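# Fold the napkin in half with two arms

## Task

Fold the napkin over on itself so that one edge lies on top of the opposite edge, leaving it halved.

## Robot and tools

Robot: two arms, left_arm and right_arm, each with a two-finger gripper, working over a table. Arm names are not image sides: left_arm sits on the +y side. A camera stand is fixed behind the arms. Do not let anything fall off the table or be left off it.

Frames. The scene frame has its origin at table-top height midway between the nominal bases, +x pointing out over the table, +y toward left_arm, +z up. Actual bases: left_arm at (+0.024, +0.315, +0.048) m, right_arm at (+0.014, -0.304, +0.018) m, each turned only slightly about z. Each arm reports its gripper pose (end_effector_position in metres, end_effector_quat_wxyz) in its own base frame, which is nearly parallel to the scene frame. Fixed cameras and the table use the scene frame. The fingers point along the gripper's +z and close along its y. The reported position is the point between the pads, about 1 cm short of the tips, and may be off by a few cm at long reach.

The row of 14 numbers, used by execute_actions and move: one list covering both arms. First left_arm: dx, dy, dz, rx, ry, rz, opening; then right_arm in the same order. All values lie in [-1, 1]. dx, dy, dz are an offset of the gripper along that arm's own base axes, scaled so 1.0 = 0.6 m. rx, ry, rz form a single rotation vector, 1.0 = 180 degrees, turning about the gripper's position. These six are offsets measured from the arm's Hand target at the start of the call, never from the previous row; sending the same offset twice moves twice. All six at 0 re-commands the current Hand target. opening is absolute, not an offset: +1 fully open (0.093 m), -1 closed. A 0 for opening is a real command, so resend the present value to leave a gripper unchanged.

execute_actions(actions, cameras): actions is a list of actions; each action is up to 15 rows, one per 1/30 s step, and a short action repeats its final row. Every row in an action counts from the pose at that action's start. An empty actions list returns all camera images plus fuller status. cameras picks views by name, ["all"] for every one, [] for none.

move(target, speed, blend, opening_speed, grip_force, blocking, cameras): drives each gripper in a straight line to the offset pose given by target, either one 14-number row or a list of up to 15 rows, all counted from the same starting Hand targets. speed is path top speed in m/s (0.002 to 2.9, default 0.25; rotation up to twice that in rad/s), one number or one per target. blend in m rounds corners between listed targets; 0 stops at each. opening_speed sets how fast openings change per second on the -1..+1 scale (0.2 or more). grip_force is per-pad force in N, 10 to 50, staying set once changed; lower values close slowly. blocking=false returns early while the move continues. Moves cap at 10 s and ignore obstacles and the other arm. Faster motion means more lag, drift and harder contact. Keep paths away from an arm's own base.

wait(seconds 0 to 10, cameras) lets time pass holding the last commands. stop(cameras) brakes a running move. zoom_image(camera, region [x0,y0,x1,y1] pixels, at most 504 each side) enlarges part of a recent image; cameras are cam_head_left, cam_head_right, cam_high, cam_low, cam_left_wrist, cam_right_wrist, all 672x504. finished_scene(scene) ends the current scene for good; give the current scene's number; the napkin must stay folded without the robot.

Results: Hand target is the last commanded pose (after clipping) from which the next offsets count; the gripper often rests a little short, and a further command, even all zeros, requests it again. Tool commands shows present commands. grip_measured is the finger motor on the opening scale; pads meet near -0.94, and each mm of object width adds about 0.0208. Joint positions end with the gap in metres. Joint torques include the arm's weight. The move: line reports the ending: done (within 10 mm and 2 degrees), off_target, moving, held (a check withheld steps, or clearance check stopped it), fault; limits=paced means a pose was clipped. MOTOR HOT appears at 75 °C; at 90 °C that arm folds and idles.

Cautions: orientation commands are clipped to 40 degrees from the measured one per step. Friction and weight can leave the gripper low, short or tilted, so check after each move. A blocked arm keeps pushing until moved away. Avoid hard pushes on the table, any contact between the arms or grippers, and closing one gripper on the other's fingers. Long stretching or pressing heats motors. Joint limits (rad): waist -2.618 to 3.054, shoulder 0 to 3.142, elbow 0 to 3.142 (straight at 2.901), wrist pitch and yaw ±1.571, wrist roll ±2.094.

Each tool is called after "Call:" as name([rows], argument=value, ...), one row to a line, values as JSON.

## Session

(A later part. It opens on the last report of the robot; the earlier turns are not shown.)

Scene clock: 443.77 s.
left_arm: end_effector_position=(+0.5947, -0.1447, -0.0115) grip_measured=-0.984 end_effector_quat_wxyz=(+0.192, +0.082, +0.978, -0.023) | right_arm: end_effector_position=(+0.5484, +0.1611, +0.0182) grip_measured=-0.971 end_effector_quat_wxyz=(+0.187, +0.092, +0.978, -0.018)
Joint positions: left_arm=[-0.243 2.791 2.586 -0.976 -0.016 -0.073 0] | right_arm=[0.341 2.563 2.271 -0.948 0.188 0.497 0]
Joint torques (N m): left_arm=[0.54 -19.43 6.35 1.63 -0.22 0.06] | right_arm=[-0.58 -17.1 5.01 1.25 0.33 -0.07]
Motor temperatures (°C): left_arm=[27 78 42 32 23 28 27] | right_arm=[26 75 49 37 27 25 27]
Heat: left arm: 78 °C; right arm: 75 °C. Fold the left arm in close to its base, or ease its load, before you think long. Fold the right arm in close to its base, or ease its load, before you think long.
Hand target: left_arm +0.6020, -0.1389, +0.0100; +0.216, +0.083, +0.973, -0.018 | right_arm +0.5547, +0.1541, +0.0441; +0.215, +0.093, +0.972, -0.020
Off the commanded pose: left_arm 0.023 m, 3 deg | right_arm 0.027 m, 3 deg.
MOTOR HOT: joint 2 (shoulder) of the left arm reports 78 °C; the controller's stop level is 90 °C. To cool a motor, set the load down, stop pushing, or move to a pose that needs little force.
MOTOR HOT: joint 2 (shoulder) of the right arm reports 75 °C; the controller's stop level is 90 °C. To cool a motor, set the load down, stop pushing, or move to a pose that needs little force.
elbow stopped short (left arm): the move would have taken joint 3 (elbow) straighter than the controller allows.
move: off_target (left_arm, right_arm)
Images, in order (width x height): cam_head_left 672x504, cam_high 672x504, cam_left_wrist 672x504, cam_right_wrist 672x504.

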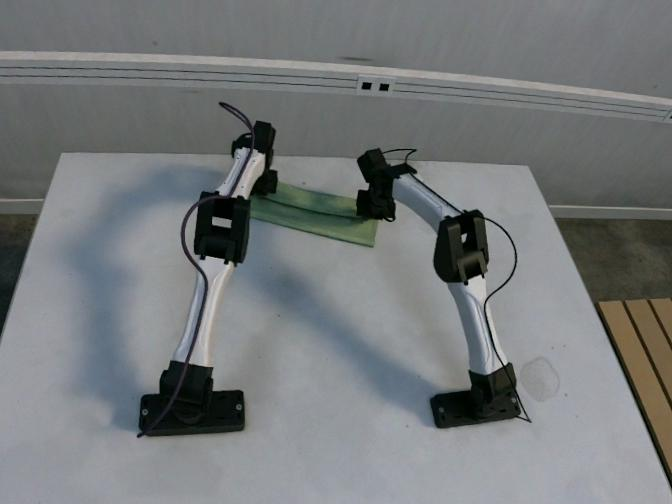

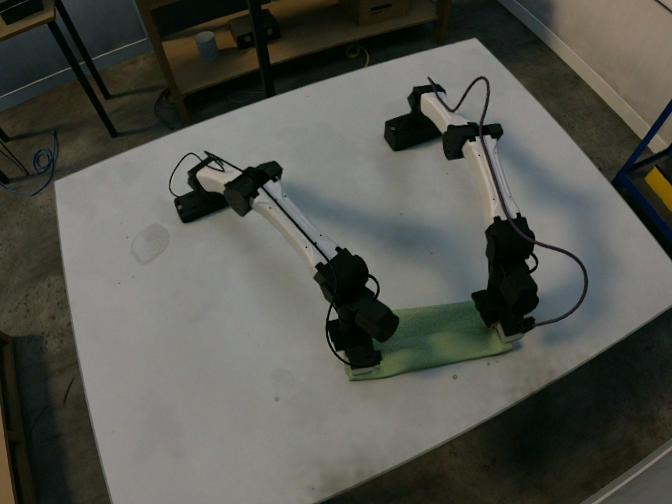

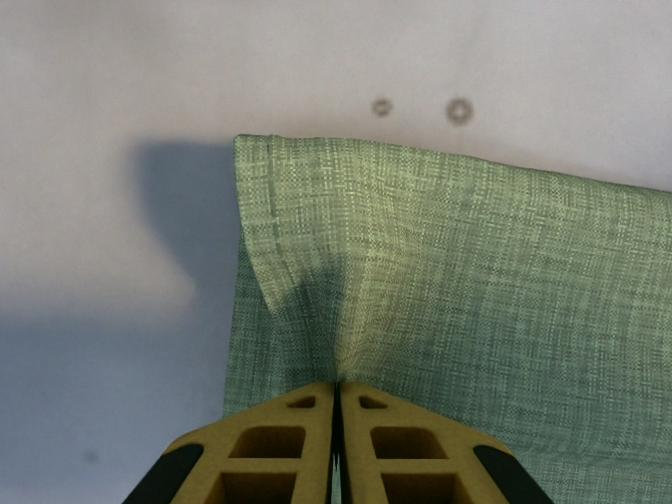

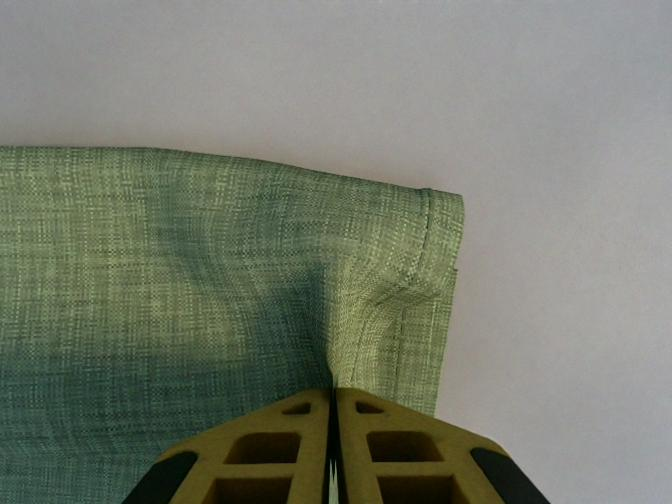

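Call:
move([
  [-0.07,0.0127,0.1,0.0047,0.0274,0,-1,-0.07,0.0176,0.1,0.0052,0.0272,0,-1],
  [-0.2567,0.0467,0.2,0.0094,0.0547,0,-1,-0.2567,0.0645,0.2,0.0104,0.0545,0,-1],
  [-0.43,0.078,0.08,0.0094,0.0547,0,-1,-0.43,0.108,0.08,0.0104,0.0545,0,-1],
  [-0.5133,0.0933,-0.05,0.0094,0.0547,0,-1,-0.5138,0.1288,-0.05,0.0104,0.0545,0,-1],
], blend=[0.03,0.03,0.03,0], speed=0.15, cameras=["cam_head_left","cam_high","cam_left_wrist","cam_right_wrist"])

Scene clock: 455.73 s.
left_arm: end_effector_position=(+0.2917, -0.0829, -0.0238) grip_measured=-0.984 end_effector_quat_wxyz=(+0.117, +0.090, +0.989, -0.015) | right_arm: end_effector_position=(+0.2441, +0.2330, +0.0068) grip_measured=-0.971 end_effector_quat_wxyz=(+0.113, +0.086, +0.990, -0.017)
Joint positions: left_arm=[-0.286 1.702 0.757 -0.391 -0.016 -0.103 0] | right_arm=[0.863 1.841 1.089 -0.713 0.204 1.027 0]
Joint torques (N m): left_arm=[-0.55 -8.36 4.97 1.3 -0.26 -0.21] | right_arm=[0.25 -9.59 3.97 0.67 0.32 0.22]
Motor temperatures (°C): left_arm=[27 77 42 32 23 28 27] | right_arm=[26 83 48 37 27 25 27]
Heat: left arm: 77 °C; right arm: 83 °C. Fold the left arm in close to its base, or ease its load, before you think long. Fold the right arm in close to its base, or ease its load, before you think long.
Hand target: left_arm +0.2940, -0.0829, -0.0200; +0.130, +0.084, +0.988, -0.011 | right_arm +0.2463, +0.2313, +0.0140; +0.129, +0.094, +0.987, -0.012
Off the commanded pose: left_arm 0.004 m, 2 deg | right_arm 0.008 m, 2 deg.
MOTOR HOT: still on. Joint 2 (shoulder) of the left arm reports 77 °C.
MOTOR HOT: still on. Joint 2 (shoulder) of the right arm reports 83 °C.
move: done
Images, in order (width x height): cam_head_left 672x504, cam_high 672x504, cam_left_wrist 672x504, cam_right_wrist 672x504.

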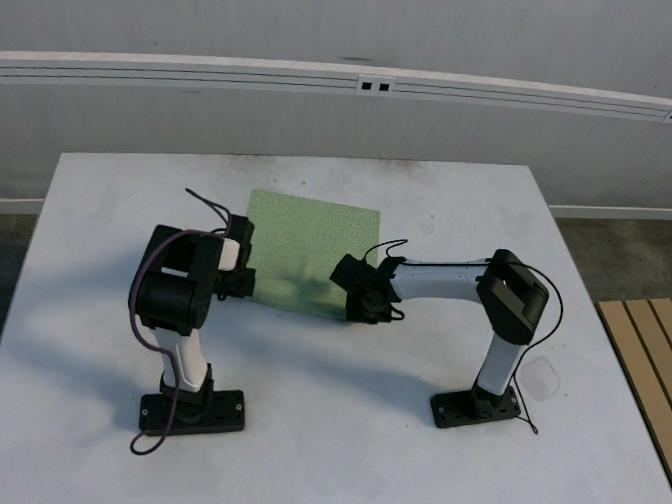

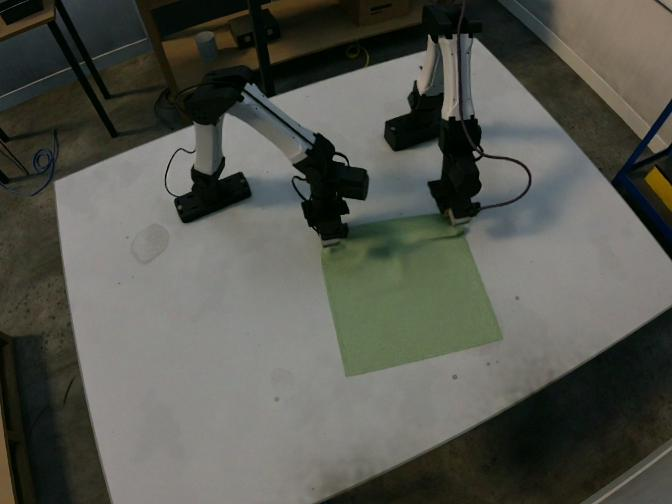

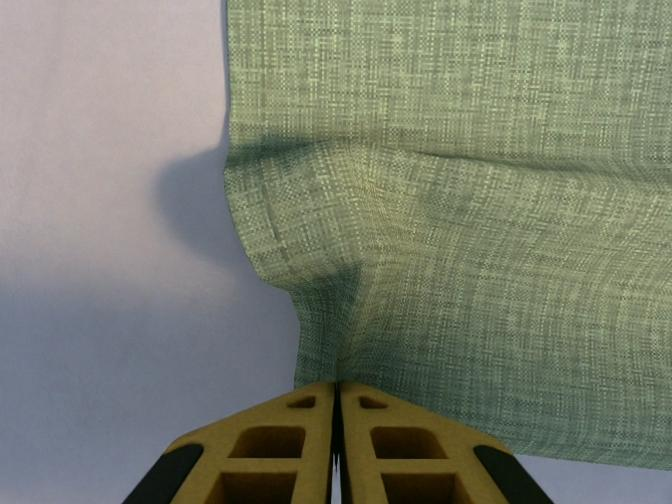

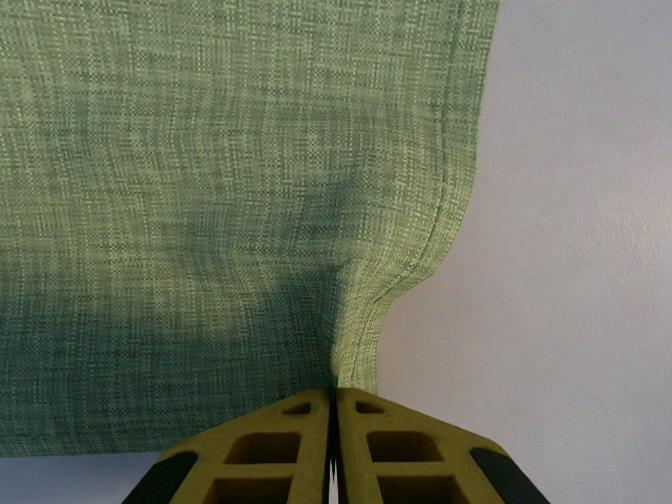

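Call:
move([
  [-0.0244,0.0055,-0.01,0,0,0,-1,-0.0243,0.0059,-0.0133,0,0,0,-1],
  [-0.0244,0.0055,-0.01,0,0,0,-0.3,-0.0243,0.0059,-0.0133,0,0,0,-0.3],
  [-0.0244,0.0055,0.08,0,0,0,-0.3,-0.0243,0.0059,0.08,0,0,0,-0.3],
  [-0.12,0.0055,0.15,0,0,0,-0.3,-0.12,-0.05,0.15,0,0,0,-0.3],
], blend=[0,0,0.02,0], speed=0.15, cameras=["cam_head_left","cam_high","cam_left_wrist","cam_right_wrist"])

Scene clock: 466.80 s.
left_arm: end_effector_position=(+0.2247, -0.0808, +0.0687) grip_measured=-0.303 end_effector_quat_wxyz=(+0.130, +0.089, +0.987, -0.015) | right_arm: end_effector_position=(+0.1757, +0.2067, +0.1005) grip_measured=-0.302 end_effector_quat_wxyz=(+0.120, +0.089, +0.989, -0.011)
Joint positions: left_arm=[-0.376 1.228 0.75 -0.833 -0.044 -0.19 0.031] | right_arm=[1.004 1.486 1.092 -1.085 0.223 1.173 0.031]
Joint torques (N m): left_arm=[-0.61 -4.53 6.97 1.01 -0.23 -0.18] | right_arm=[0.46 -7.01 4.51 0.48 0.32 0.21]
Motor temperatures (°C): left_arm=[27 69 41 32 23 28 27] | right_arm=[26 76 47 36 27 25 27]
Heat: left arm: 69 °C; right arm: 76 °C. Fold the right arm in close to its base, or ease its load, before you think long.
Hand target: left_arm +0.2220, -0.0796, +0.0699; +0.130, +0.084, +0.988, -0.011 | right_arm +0.1744, +0.2012, +0.1040; +0.130, +0.094, +0.987, -0.012
Off the commanded pose: left_arm 0.003 m, 1 deg | right_arm 0.007 m, 1 deg.
MOTOR HOT: still on. Joint 2 (shoulder) of the right arm reports 76 °C.
MOTOR HOT: cleared for the motors of the left arm.
move: done
Images, in order (width x height): cam_head_left 672x504, cam_high 672x504, cam_left_wrist 672x504, cam_right_wrist 672x504.

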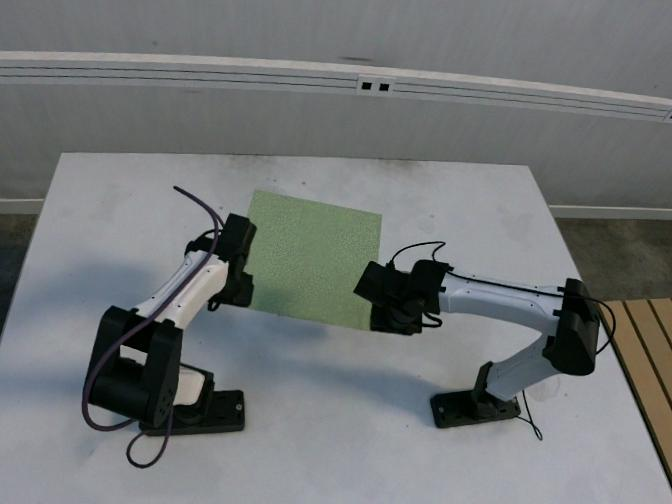

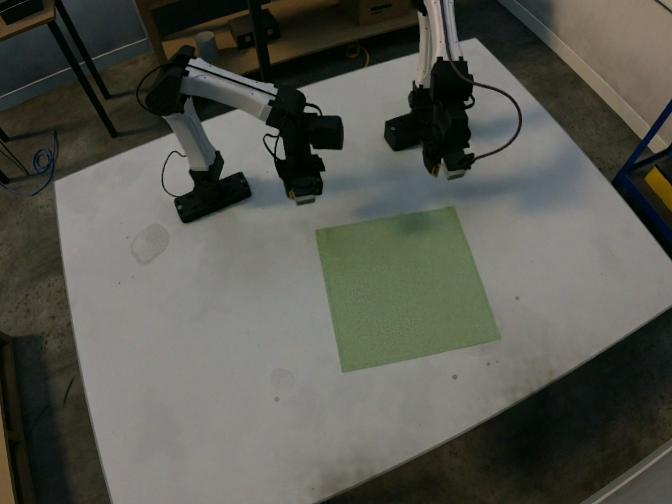

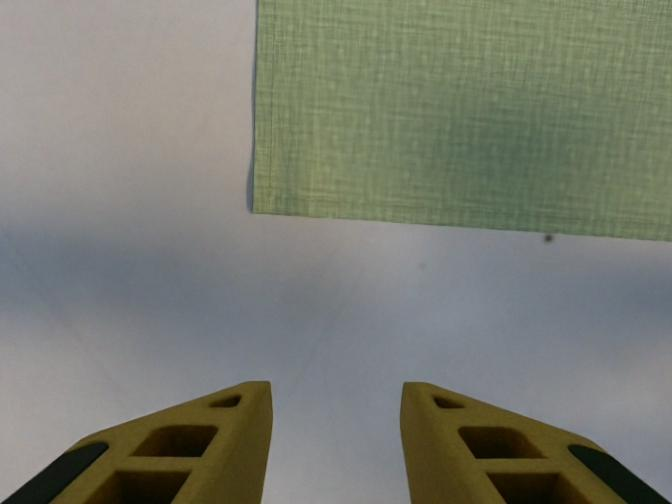

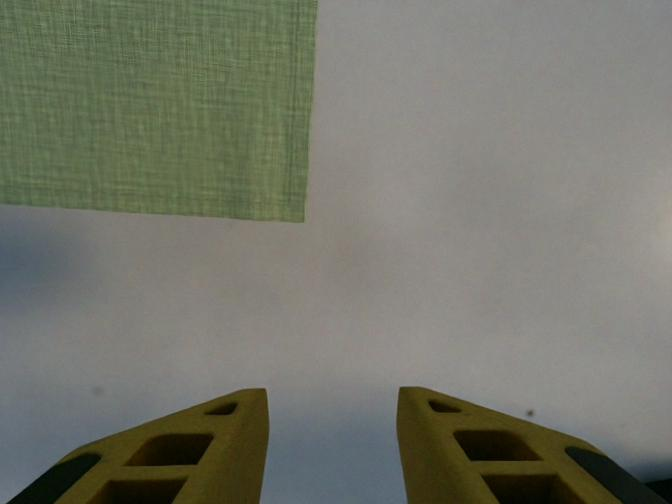

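Call:
move(target=[0.0827,0.0257,-0.1133,-0.0505,0.0765,0.476,-0.3,0.0828,0.0432,-0.12,-0.0493,0.0774,0.4768,-0.3], speed=0.3, cameras=["cam_left_wrist","cam_right_wrist","cam_high"])

Scene clock: 556.90 s.
left_arm: end_effector_position=(+0.2613, -0.0622, +0.0000) grip_measured=-0.303 end_effector_quat_wxyz=(-0.004, -0.610, +0.792, +0.011) | right_arm: end_effector_position=(+0.2178, +0.2197, +0.0288) grip_measured=-0.302 end_effector_quat_wxyz=(-0.005, -0.609, +0.793, -0.010)
Joint positions: left_arm=[-0.238 1.72 0.928 -0.801 -0.008 -1.551 0.031] | right_arm=[0.799 1.802 1.158 -0.939 0.018 -0.51 0.031]
Joint torques (N m): left_arm=[0.34 -5.96 7.88 0.5 -0.09 -0.18] | right_arm=[-0.46 -5.53 8.08 0.29 -0.19 -0.09]
Motor temperatures (°C): left_arm=[27 46 40 29 23 28 26] | right_arm=[26 55 45 33 27 25 26]
Heat: left arm: 46 °C; right arm: 55 °C.
Hand target: left_arm +0.2717, -0.0642, +0.0020; +0.001, -0.619, +0.786, +0.000 | right_arm +0.2240, +0.2273, +0.0321; +0.000, -0.612, +0.791, +0.000
Off the commanded pose: left_arm 0.011 m, 2 deg | right_arm 0.010 m, 1 deg.
MOTOR HOT: cleared for the motors of the right arm.
move: off_target (left_arm)
Images, in order (width x height): cam_high 672x504, cam_left_wrist 672x504, cam_right_wrist 672x504.

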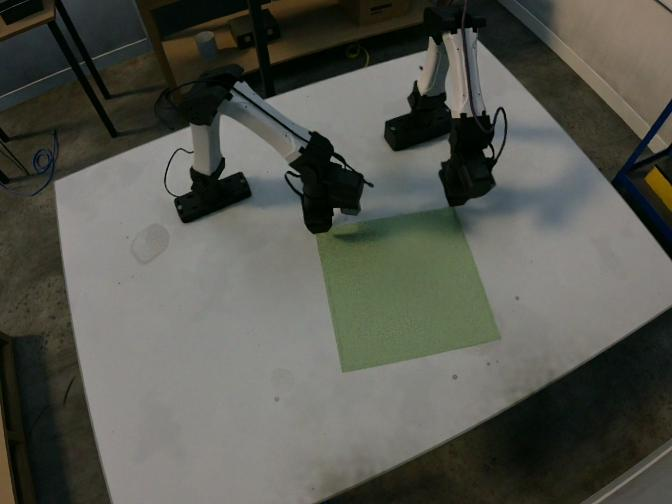

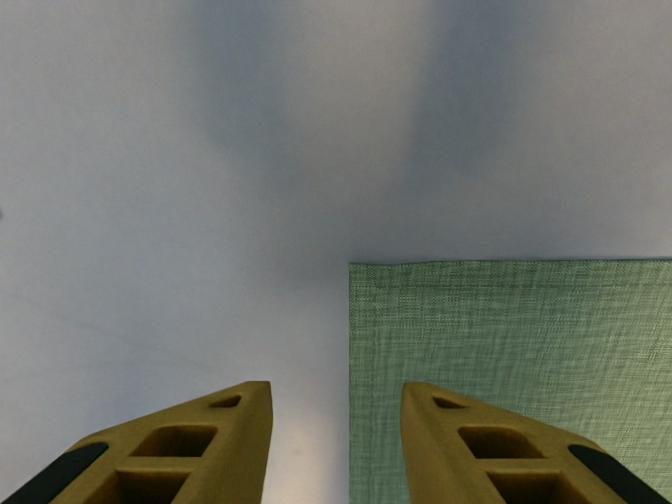

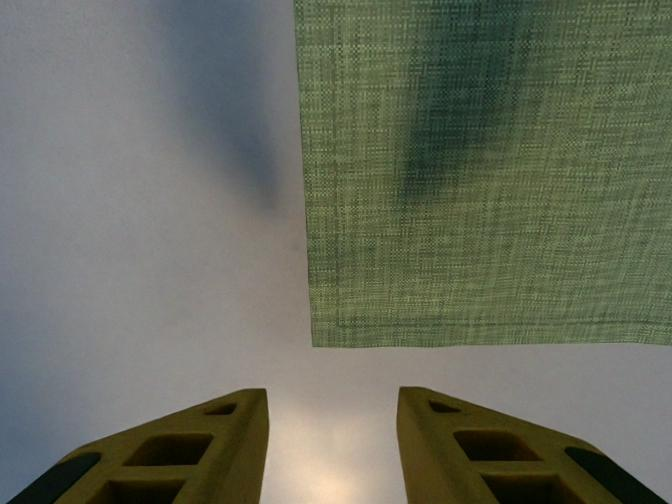

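Call:
move(target=[0.0063,0.0098,-0.0567,0,0,0,-0.3,-0.0042,0.0003,-0.0568,0,0,0,-0.3], speed=0.1, cameras=["cam_left_wrist","cam_right_wrist"])

Scene clock: 586.80 s.
left_arm: end_effector_position=(+0.2773, -0.0598, -0.0274) grip_measured=-0.303 end_effector_quat_wxyz=(+0.005, -0.619, +0.785, -0.001) | right_arm: end_effector_position=(+0.2245, +0.2267, +0.0046) grip_measured=-0.302 end_effector_quat_wxyz=(+0.006, -0.609, +0.793, -0.008)
Joint positions: left_arm=[-0.217 1.811 0.91 -0.662 -0.007 -1.551 0.031] | right_arm=[0.799 1.858 1.123 -0.827 0.017 -0.51 0.031]
Joint torques (N m): left_arm=[0.44 -6.64 4.64 0.62 -0.09 0] | right_arm=[0.03 -6.04 4.21 0.5 -0.19 0]
Heat: left arm: 45 °C; right arm: 51 °C.
Hand target: left_arm +0.2754, -0.0583, -0.0321; +0.001, -0.619, +0.786, +0.000 | right_arm +0.2215, +0.2274, -0.0020; +0.000, -0.612, +0.791, +0.000
Off the commanded pose: left_arm 0.005 m, 1 deg | right_arm 0.007 m, 1 deg.
move: done
Images, in order (width x height): cam_left_wrist 672x504, cam_right_wrist 672x504.

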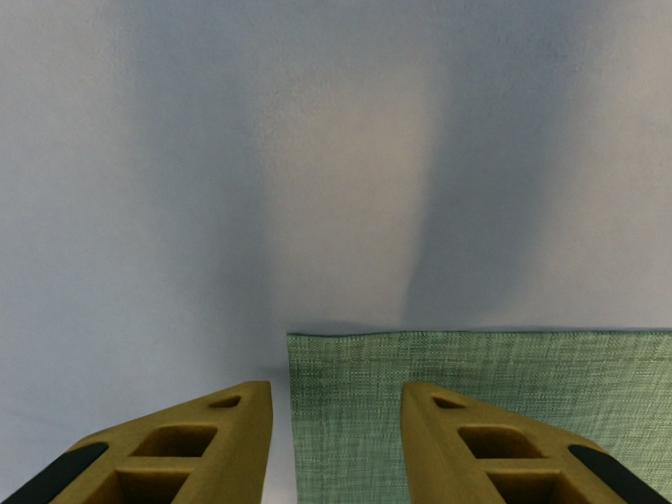

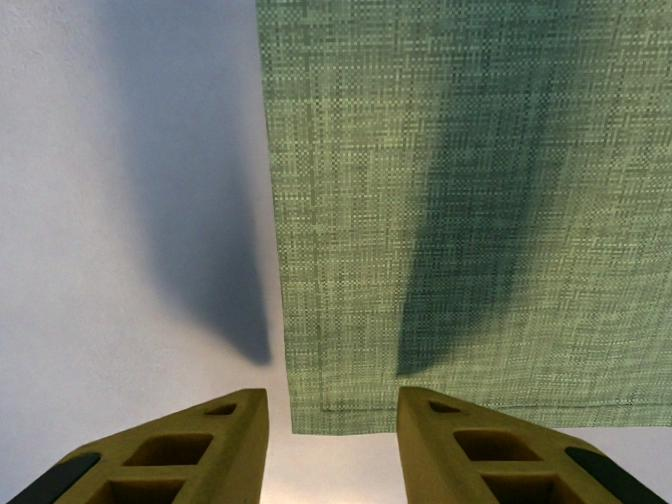

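Call:
move([
  [-0.0065,0.0015,-0.0207,0,0,0,-0.3,-0.009,-0.008,-0.0175,0,0,0,-0.3],
  [-0.0065,0.0015,-0.0207,0,0,0,-1,-0.009,-0.008,-0.0175,0,0,0,-1],
], speed=0.04, opening_speed=0.5, cameras=["cam_left_wrist","cam_right_wrist"])

Scene clock: 602.67 s.
left_arm: end_effector_position=(+0.2802, -0.0606, -0.0375) grip_measured=-0.984 end_effector_quat_wxyz=(+0.013, -0.619, +0.785, -0.011) | right_arm: end_effector_position=(+0.2229, +0.2246, -0.0040) grip_measured=-0.971 end_effector_quat_wxyz=(+0.011, -0.609, +0.793, -0.008)
Joint positions: left_arm=[-0.217 1.827 0.878 -0.588 -0.006 -1.551 0] | right_arm=[0.799 1.858 1.084 -0.778 0.019 -0.51 0]
Joint torques (N m): left_arm=[0.46 -6.2 4.14 0.47 -0.09 0] | right_arm=[0.16 -6.24 3.07 0.57 -0.21 0.01]
Motor temperatures (°C): left_arm=[27 45 41 28 23 28 26] | right_arm=[26 50 45 32 27 25 26]
Heat: left arm: 45 °C; right arm: 50 °C.
Hand target: left_arm +0.2715, -0.0574, -0.0445; +0.001, -0.619, +0.786, +0.000 | right_arm +0.2161, +0.2227, -0.0125; +0.000, -0.612, +0.791, +0.000
Off the commanded pose: left_arm 0.012 m, 2 deg | right_arm 0.011 m, 2 deg.
move: off_target (left_arm, right_arm)
Images, in order (width x height): cam_left_wrist 672x504, cam_right_wrist 672x504.

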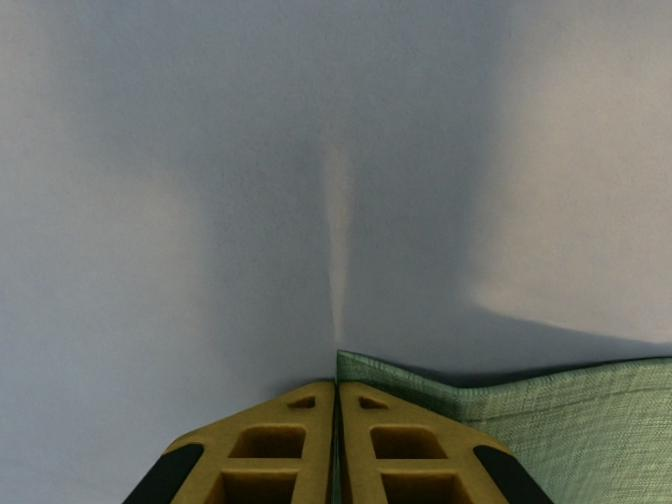

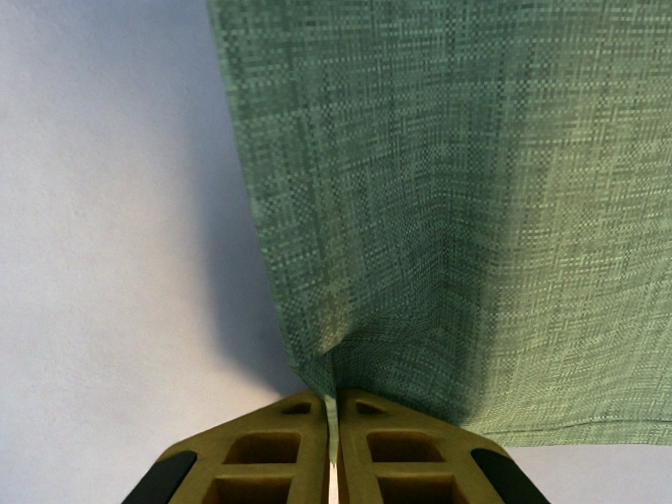

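Call:
move([
  [0.047,-0.0128,0.1117,0,0,0,-1,0.0437,-0.005,0.1142,0,0,0,-1],
  [0.1493,-0.0323,0.205,0,0,0,-1,0.1457,-0.0293,0.2075,0,0,0,-1],
  [0.3005,-0.063,0.2717,-0.0126,-0.0541,0,-1,0.2978,-0.0677,0.2758,-0.0136,-0.0539,0,-1],
  [0.4353,-0.09,0.2333,-0.0252,-0.1082,0,-1,0.4322,-0.1018,0.2383,-0.0271,-0.1078,0,-1],
  [0.5198,-0.1055,0.1517,-0.0403,-0.1731,0,-1,0.518,-0.1238,0.1583,-0.0434,-0.1725,0,-1],
  [0.554,-0.1113,0.0767,-0.0504,-0.2164,0,-1,0.552,-0.133,0.0835,-0.0542,-0.2156,0,-1],
], blend=[0.02,0.03,0.03,0.03,0.02,0], speed=0.15, cameras=["cam_head_left","cam_high","cam_left_wrist","cam_right_wrist"])

Scene clock: 659.53 s.
left_arm: end_effector_position=(+0.6036, -0.1305, +0.0108) grip_measured=-0.984 end_effector_quat_wxyz=(+0.215, -0.582, +0.736, -0.271) | right_arm: end_effector_position=(+0.5460, +0.1490, +0.0471) grip_measured=-0.972 end_effector_quat_wxyz=(+0.219, -0.575, +0.744, -0.261)
Joint positions: left_arm=[-0.209 2.45 1.86 -0.274 0.015 -1.551 0] | right_arm=[0.372 2.274 1.721 -0.41 0.362 -1.057 0]
Joint torques (N m): left_arm=[0.72 -13.39 6.83 2.15 -0.07 0.07] | right_arm=[-0.49 -10.15 5.26 1.85 0.26 0]
Heat: left arm: 45 °C; right arm: 51 °C.
Hand target: left_arm +0.6040, -0.1242, +0.0016; +0.214, -0.581, +0.738, -0.267 | right_arm +0.5473, +0.1427, +0.0374; +0.211, -0.575, +0.743, -0.269
Off the commanded pose: left_arm 0.011 m, 0 deg | right_arm 0.011 m, 1 deg.
move: off_target (left_arm, right_arm)
Images, in order (width x height): cam_head_left 672x504, cam_high 672x504, cam_left_wrist 672x504, cam_right_wrist 672x504.

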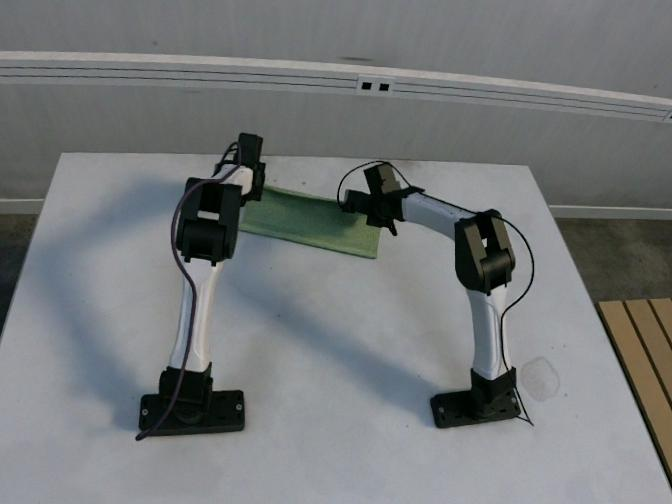

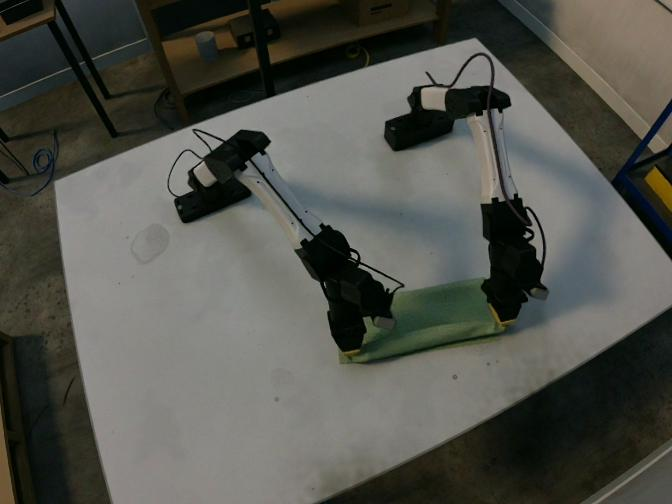

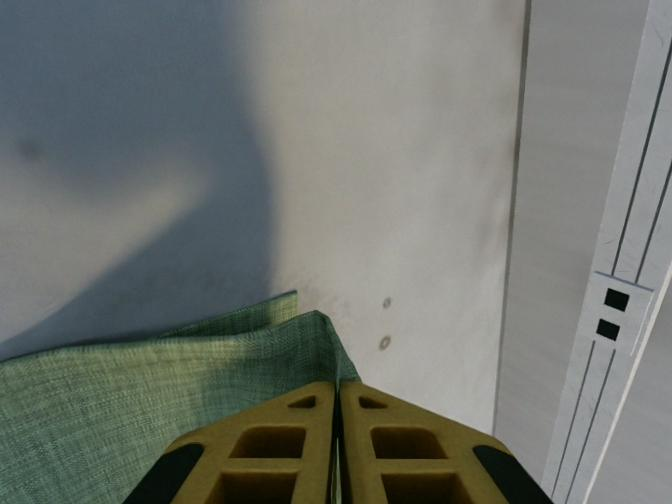

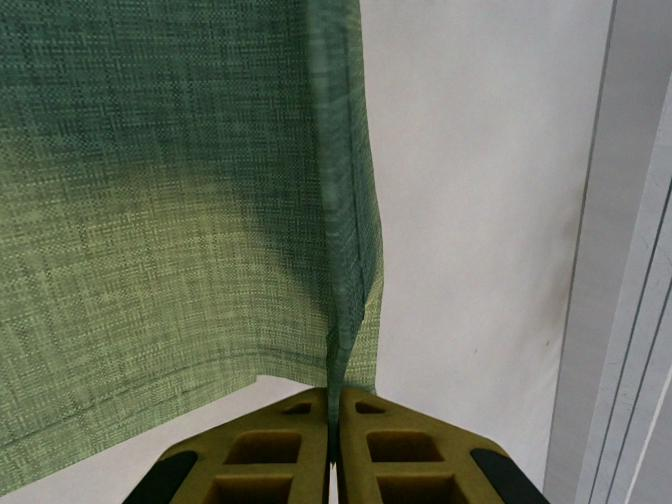

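Call:
move(target=[0.0178,-0.0042,-0.0627,0,0,0,-1,0.013,-0.0033,-0.0657,0,0,0,-1], speed=0.08, cameras=["cam_high","cam_left_wrist","cam_right_wrist"])

Scene clock: 686.90 s.
left_arm: end_effector_position=(+0.6080, -0.1304, -0.0329) grip_measured=-0.984 end_effector_quat_wxyz=(+0.210, -0.584, +0.738, -0.265) | right_arm: end_effector_position=(+0.5544, +0.1464, +0.0087) grip_measured=-0.972 end_effector_quat_wxyz=(+0.219, -0.573, +0.744, -0.263)
Joint positions: left_arm=[-0.207 2.549 1.871 -0.202 0.016 -1.551 0] | right_arm=[0.363 2.356 1.7 -0.303 0.363 -1.066 0]
Joint torques (N m): left_arm=[0.53 -12.92 9.65 2.04 -0.09 0.06] | right_arm=[-0.4 -10.29 5.31 1.85 0.22 -0.01]
Motor temperatures (°C): left_arm=[27 56 40 31 23 27 27] | right_arm=[26 55 44 36 26 25 26]
Heat: left arm: 56 °C; right arm: 55 °C.
Hand target: left_arm +0.6146, -0.1267, -0.0361; +0.214, -0.581, +0.738, -0.267 | right_arm +0.5551, +0.1408, -0.0018; +0.211, -0.575, +0.743, -0.270
Off the commanded pose: left_arm 0.008 m, 1 deg | right_arm 0.012 m, 1 deg.
move: off_target (right_arm)
Images, in order (width x height): cam_high 672x504, cam_left_wrist 672x504, cam_right_wrist 672x504.

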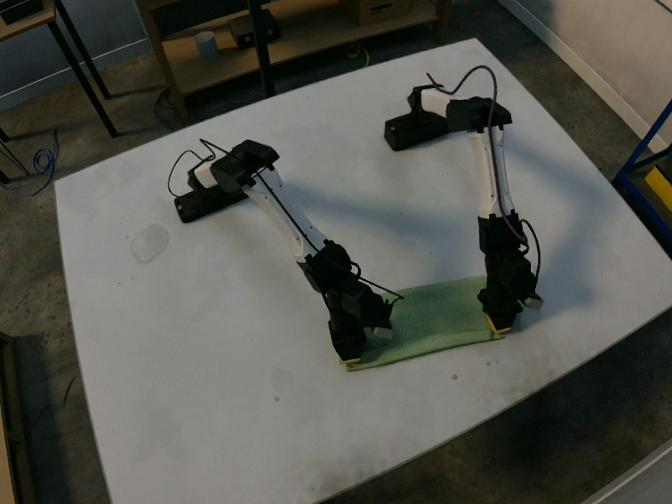

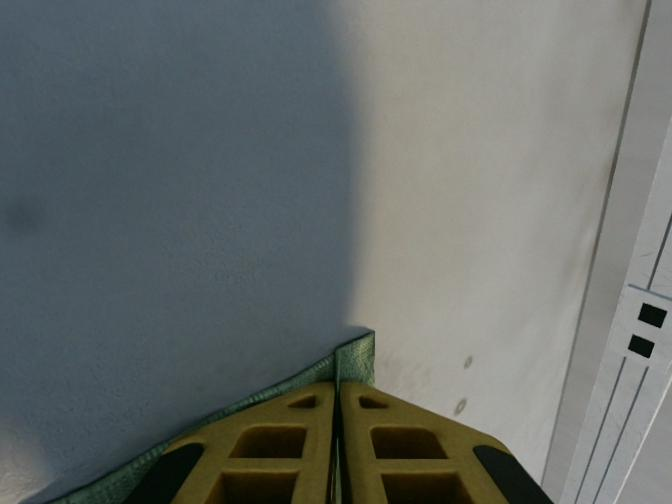

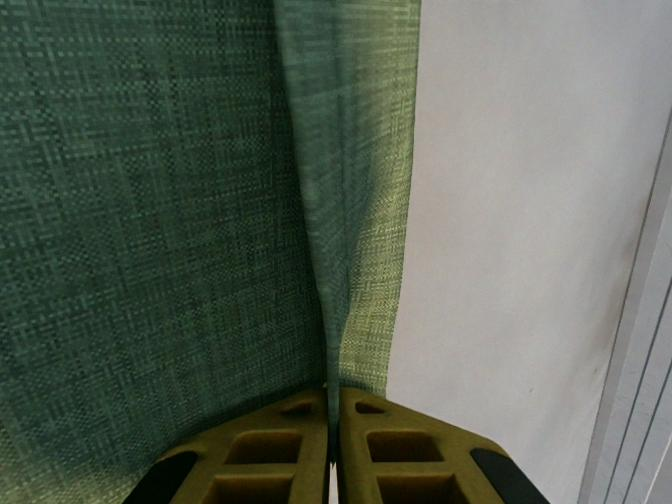

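Call:
move([
  [0.013,-0.003,0,0,0,0,-1,0.0227,-0.0057,-0.0083,0,0,0,-1],
  [0.013,-0.003,0,0,0,0,-0.7,0.0227,-0.0057,-0.0083,0,0,0,-0.7],
  [-0.0497,0.0117,0.0767,0,0,0,-0.7,-0.0397,0.01,0.0683,0,0,0,-0.7],
  [-0.393,0.0875,0.258,0.0378,0.1623,0,-0.7,-0.3815,0.0927,0.25,0.0407,0.1617,0,-0.7],
], blend=[0,0,0.01,0], speed=[0.05,0.05,0.06,0.25], opening_speed=0.5, cameras=["cam_head_left","cam_head_right","cam_high"])

Scene clock: 707.43 s.
left_arm: end_effector_position=(+0.3851, -0.0804, +0.1154) grip_measured=-0.703 end_effector_quat_wxyz=(+0.053, -0.619, +0.780, -0.075) | right_arm: end_effector_position=(+0.3222, +0.1900, +0.1235) grip_measured=-0.702 end_effector_quat_wxyz=(+0.017, -0.618, +0.783, -0.075)
Joint positions: left_arm=[-0.199 1.869 1.581 -1.1 0.016 -1.541 0.011] | right_arm=[0.599 1.919 1.688 -1.294 0.147 -0.741 0.012]
Joint torques (N m): left_arm=[0.47 -11.32 5.78 0.72 -0.25 0.07] | right_arm=[0.1 -11.59 8.77 0.4 -0.11 0.24]
Motor temperatures (°C): left_arm=[27 57 41 30 23 27 27] | right_arm=[26 63 44 36 26 25 26]
Heat: left arm: 57 °C; right arm: 63 °C.
Hand target: left_arm +0.3788, -0.0741, +0.1188; +0.055, -0.616, +0.783, -0.068 | right_arm +0.3262, +0.1963, +0.1481; +0.054, -0.610, +0.788, -0.069
Off the commanded pose: left_arm 0.009 m, 1 deg | right_arm 0.026 m, 4 deg.
move: off_target (right_arm); target 2's new opening was sent with right_arm's hand 0.011 m and 1 deg from that target
Images, in order (width x height): cam_head_left 672x504, cam_head_right 672x504, cam_high 672x504.

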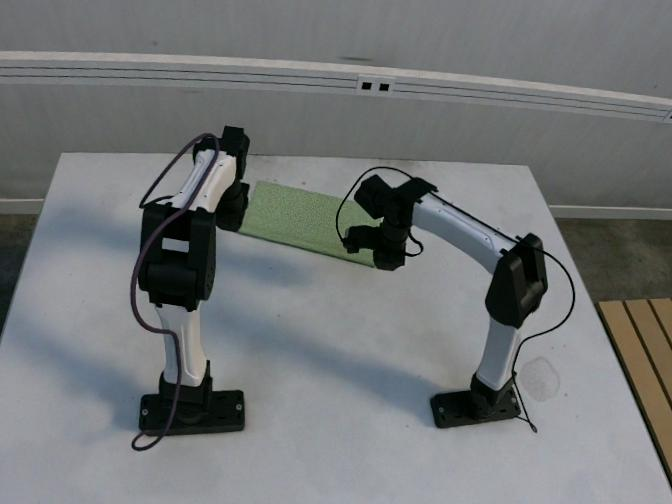

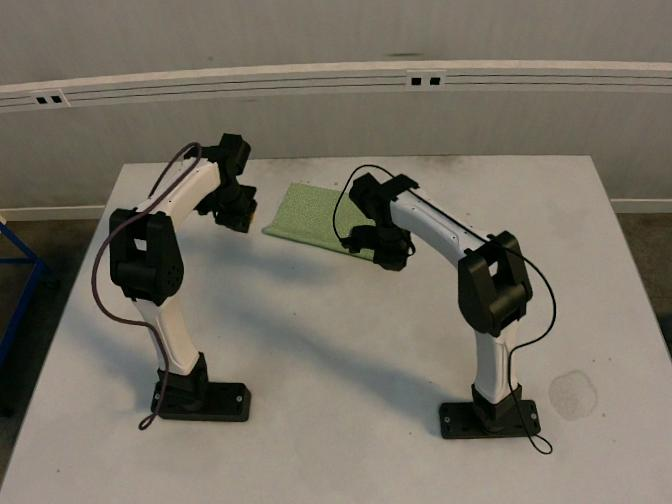

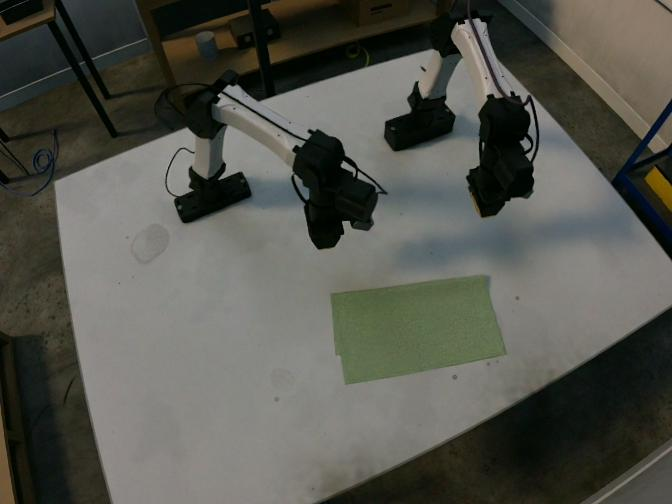

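Call:
move(target=[-0.2,0.03,-0.02,0,0,0,-0.7,-0.16,-0.1,-0.06,0,0,0,-0.7], speed=0.3, cameras=["cam_head_left","cam_head_right","cam_high","cam_low"])

Call:
zoom_image(camera="cam_high", region=[310, 250, 530, 415])

Call:
zoom_image(camera="cam_head_left", region=[220, 160, 400, 295])

Scene clock: 718.00 s.
left_arm: end_effector_position=(+0.2597, -0.0567, +0.1088) grip_measured=-0.703 end_effector_quat_wxyz=(+0.049, -0.616, +0.783, -0.070) | right_arm: end_effector_position=(+0.2327, +0.1333, +0.1099) grip_measured=-0.702 end_effector_quat_wxyz=(+0.039, -0.614, +0.785, -0.075)
Joint positions: left_arm=[-0.206 1.396 1.053 -1.059 0.015 -1.541 0.011] | right_arm=[0.612 1.477 1.131 -1.138 0.146 -0.722 0.012]
Joint torques (N m): left_arm=[-0.62 -5.64 5.64 1.01 -0.27 -0.12] | right_arm=[0.57 -6.9 4.44 0.72 -0.1 0.23]
Motor temperatures (°C): left_arm=[27 58 41 29 23 27 26] | right_arm=[26 65 46 34 26 25 26]
Heat: left arm: 58 °C; right arm: 65 °C.
Hand target: left_arm +0.2588, -0.0562, +0.1067; +0.055, -0.616, +0.783, -0.068 | right_arm +0.2303, +0.1364, +0.1121; +0.054, -0.610, +0.788, -0.069
Off the commanded pose: left_arm 0.002 m, 1 deg | right_arm 0.005 m, 2 deg.
move: done
Images, in order (width x height): cam_head_left 672x504, cam_head_right 672x504, cam_high 672x504, cam_low 672x504.

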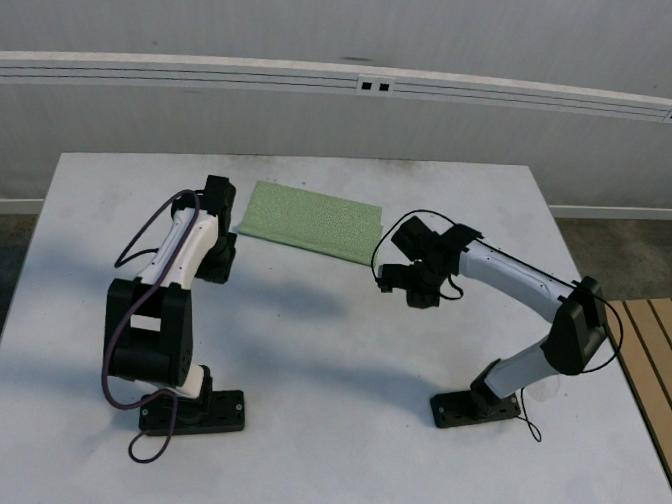

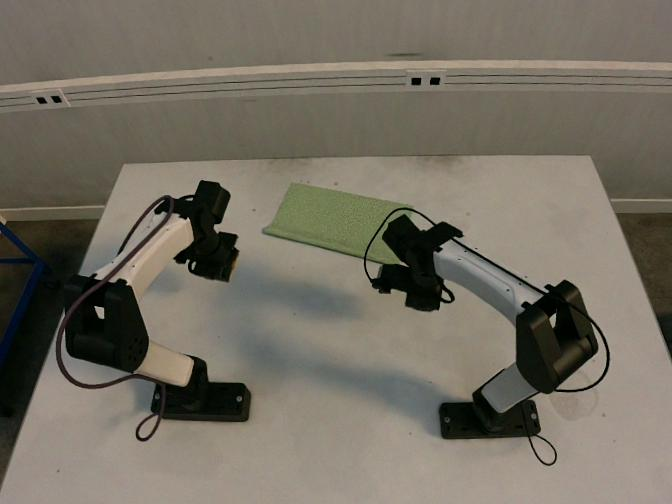

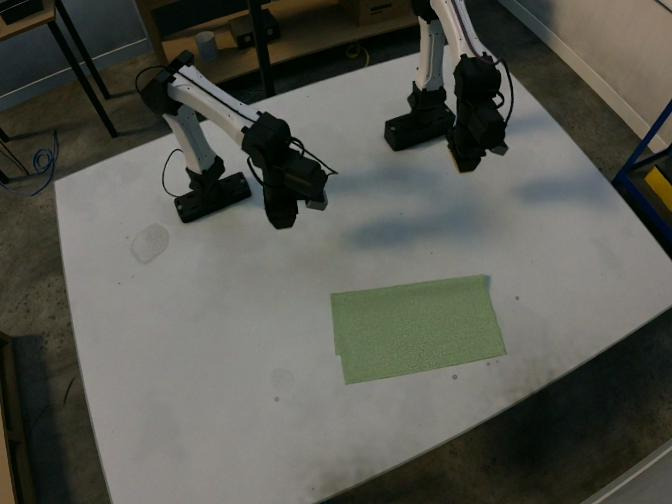

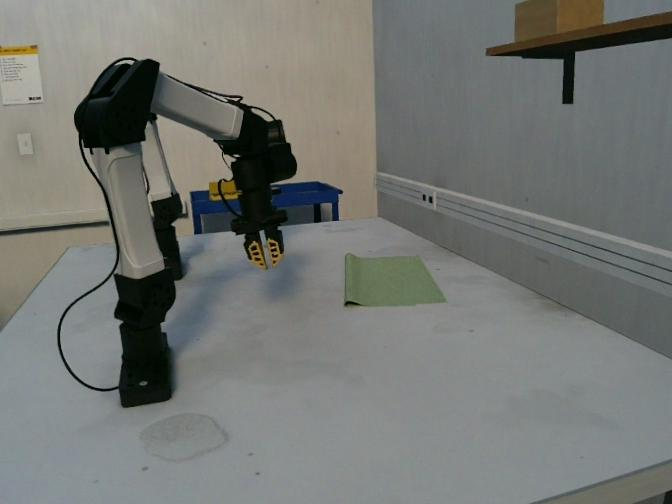

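Scaled by 2.291 from the camera's 672x504 image, which has a finer 960x720 frame.

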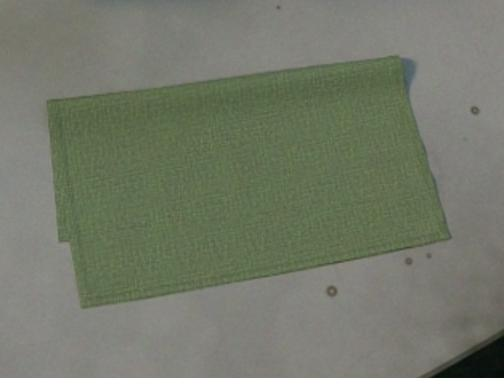

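Scaled by 2.800 from the camera's 672x504 image, which has a finer 960x720 frame.

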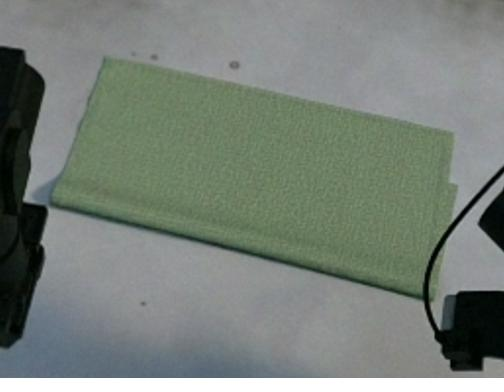

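Call:
zoom_image(camera="cam_head_right", region=[340, 170, 440, 280])

Call:
zoom_image(camera="cam_high", region=[315, 280, 385, 400])

Call:
zoom_image(camera="cam_high", region=[455, 260, 525, 380])

Scaled by 4.582 from the camera's 672x504 image, which has a finer 960x720 frame.

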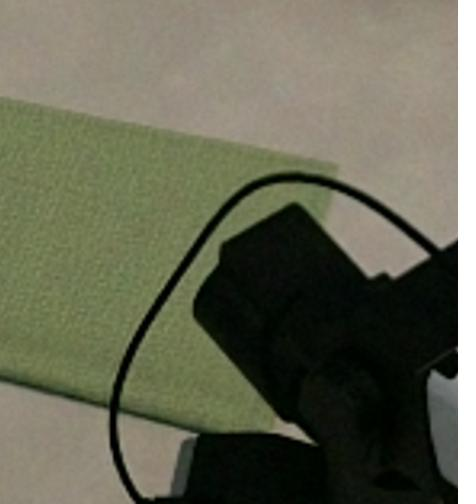

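Scaled by 4.200 from the camera's 672x504 image, which has a finer 960x720 frame.

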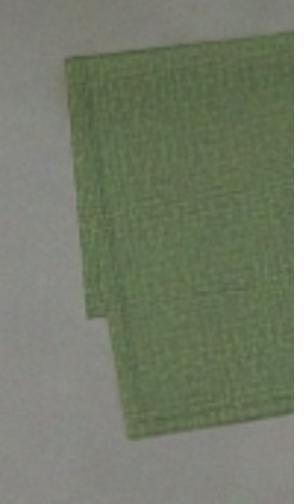

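Scaled by 4.200 from the camera's 672x504 image, which has a finer 960x720 frame.

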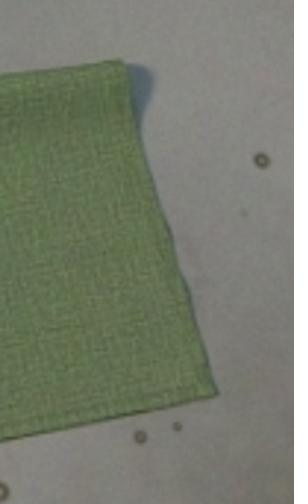

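Call:
move([
  [0.4,-0.1,0.02,0.1618,-0.1495,-0.4625,-0.3,0.36,0.006,0.02,0.1596,-0.1526,-0.4629,-0.3],
  [0.592,-0.1513,-0.1378,0.1618,-0.1495,-0.4625,-0.3,0.5395,0.0093,-0.0952,0.1596,-0.1526,-0.4629,-0.3],
], blend=[0.05,0], speed=0.3, cameras=["cam_high","cam_left_wrist","cam_right_wrist"])

Scene clock: 851.30 s.
left_arm: end_effector_position=(+0.6110, -0.1466, +0.0232) grip_measured=-0.303 end_effector_quat_wxyz=(+0.299, +0.101, +0.948, -0.033) | right_arm: end_effector_position=(+0.5449, +0.1383, +0.0507) grip_measured=-0.302 end_effector_quat_wxyz=(+0.290, +0.123, +0.948, -0.041)
Joint positions: left_arm=[-0.239 2.556 2.166 -0.571 -0.014 -0.022 0.031] | right_arm=[0.346 2.32 1.872 -0.618 0.33 0.517 0.031]
Joint torques (N m): left_arm=[0.12 -14.11 10.29 1.7 0.02 0.05] | right_arm=[0.02 -10.21 9.54 1.44 0.13 -0.07]
Motor temperatures (°C): left_arm=[27 44 39 28 23 27 26] | right_arm=[26 50 43 31 26 25 26]
Heat: left arm: 44 °C; right arm: 50 °C.
Hand target: left_arm +0.6140, -0.1470, +0.0241; +0.299, +0.109, +0.947, -0.035 | right_arm +0.5540, +0.1420, +0.0550; +0.298, +0.117, +0.946, -0.037
Off the commanded pose: left_arm 0.003 m, 1 deg | right_arm 0.011 m, 1 deg.
move: off_target (right_arm)
Images, in order (width x height): cam_high 672x504, cam_left_wrist 672x504, cam_right_wrist 672x504.

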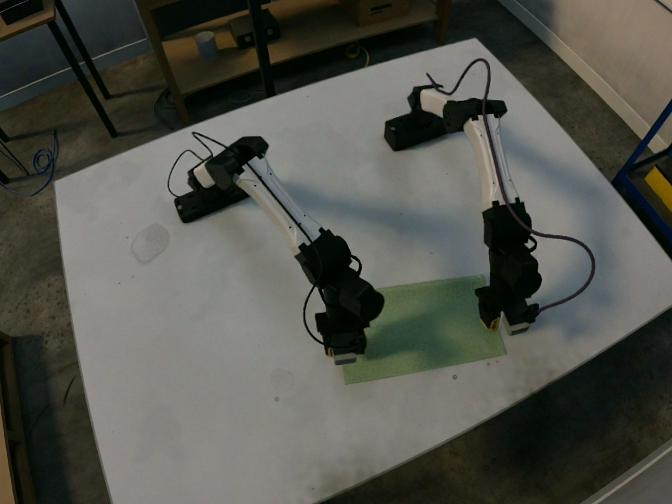

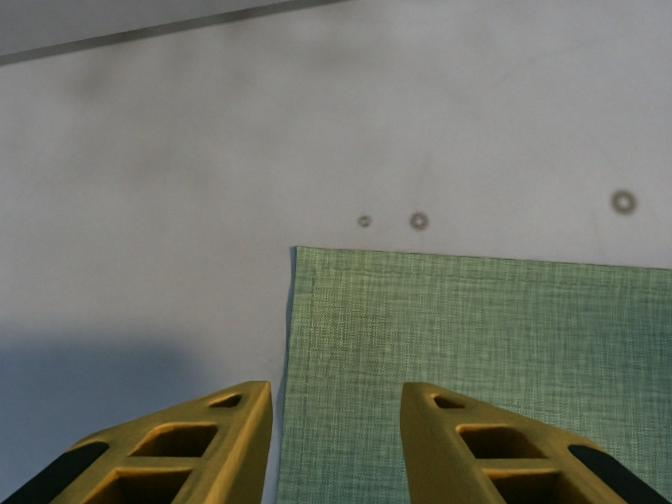

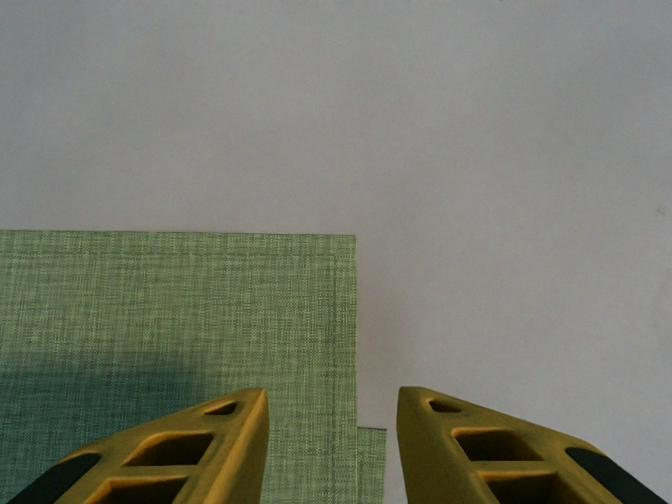

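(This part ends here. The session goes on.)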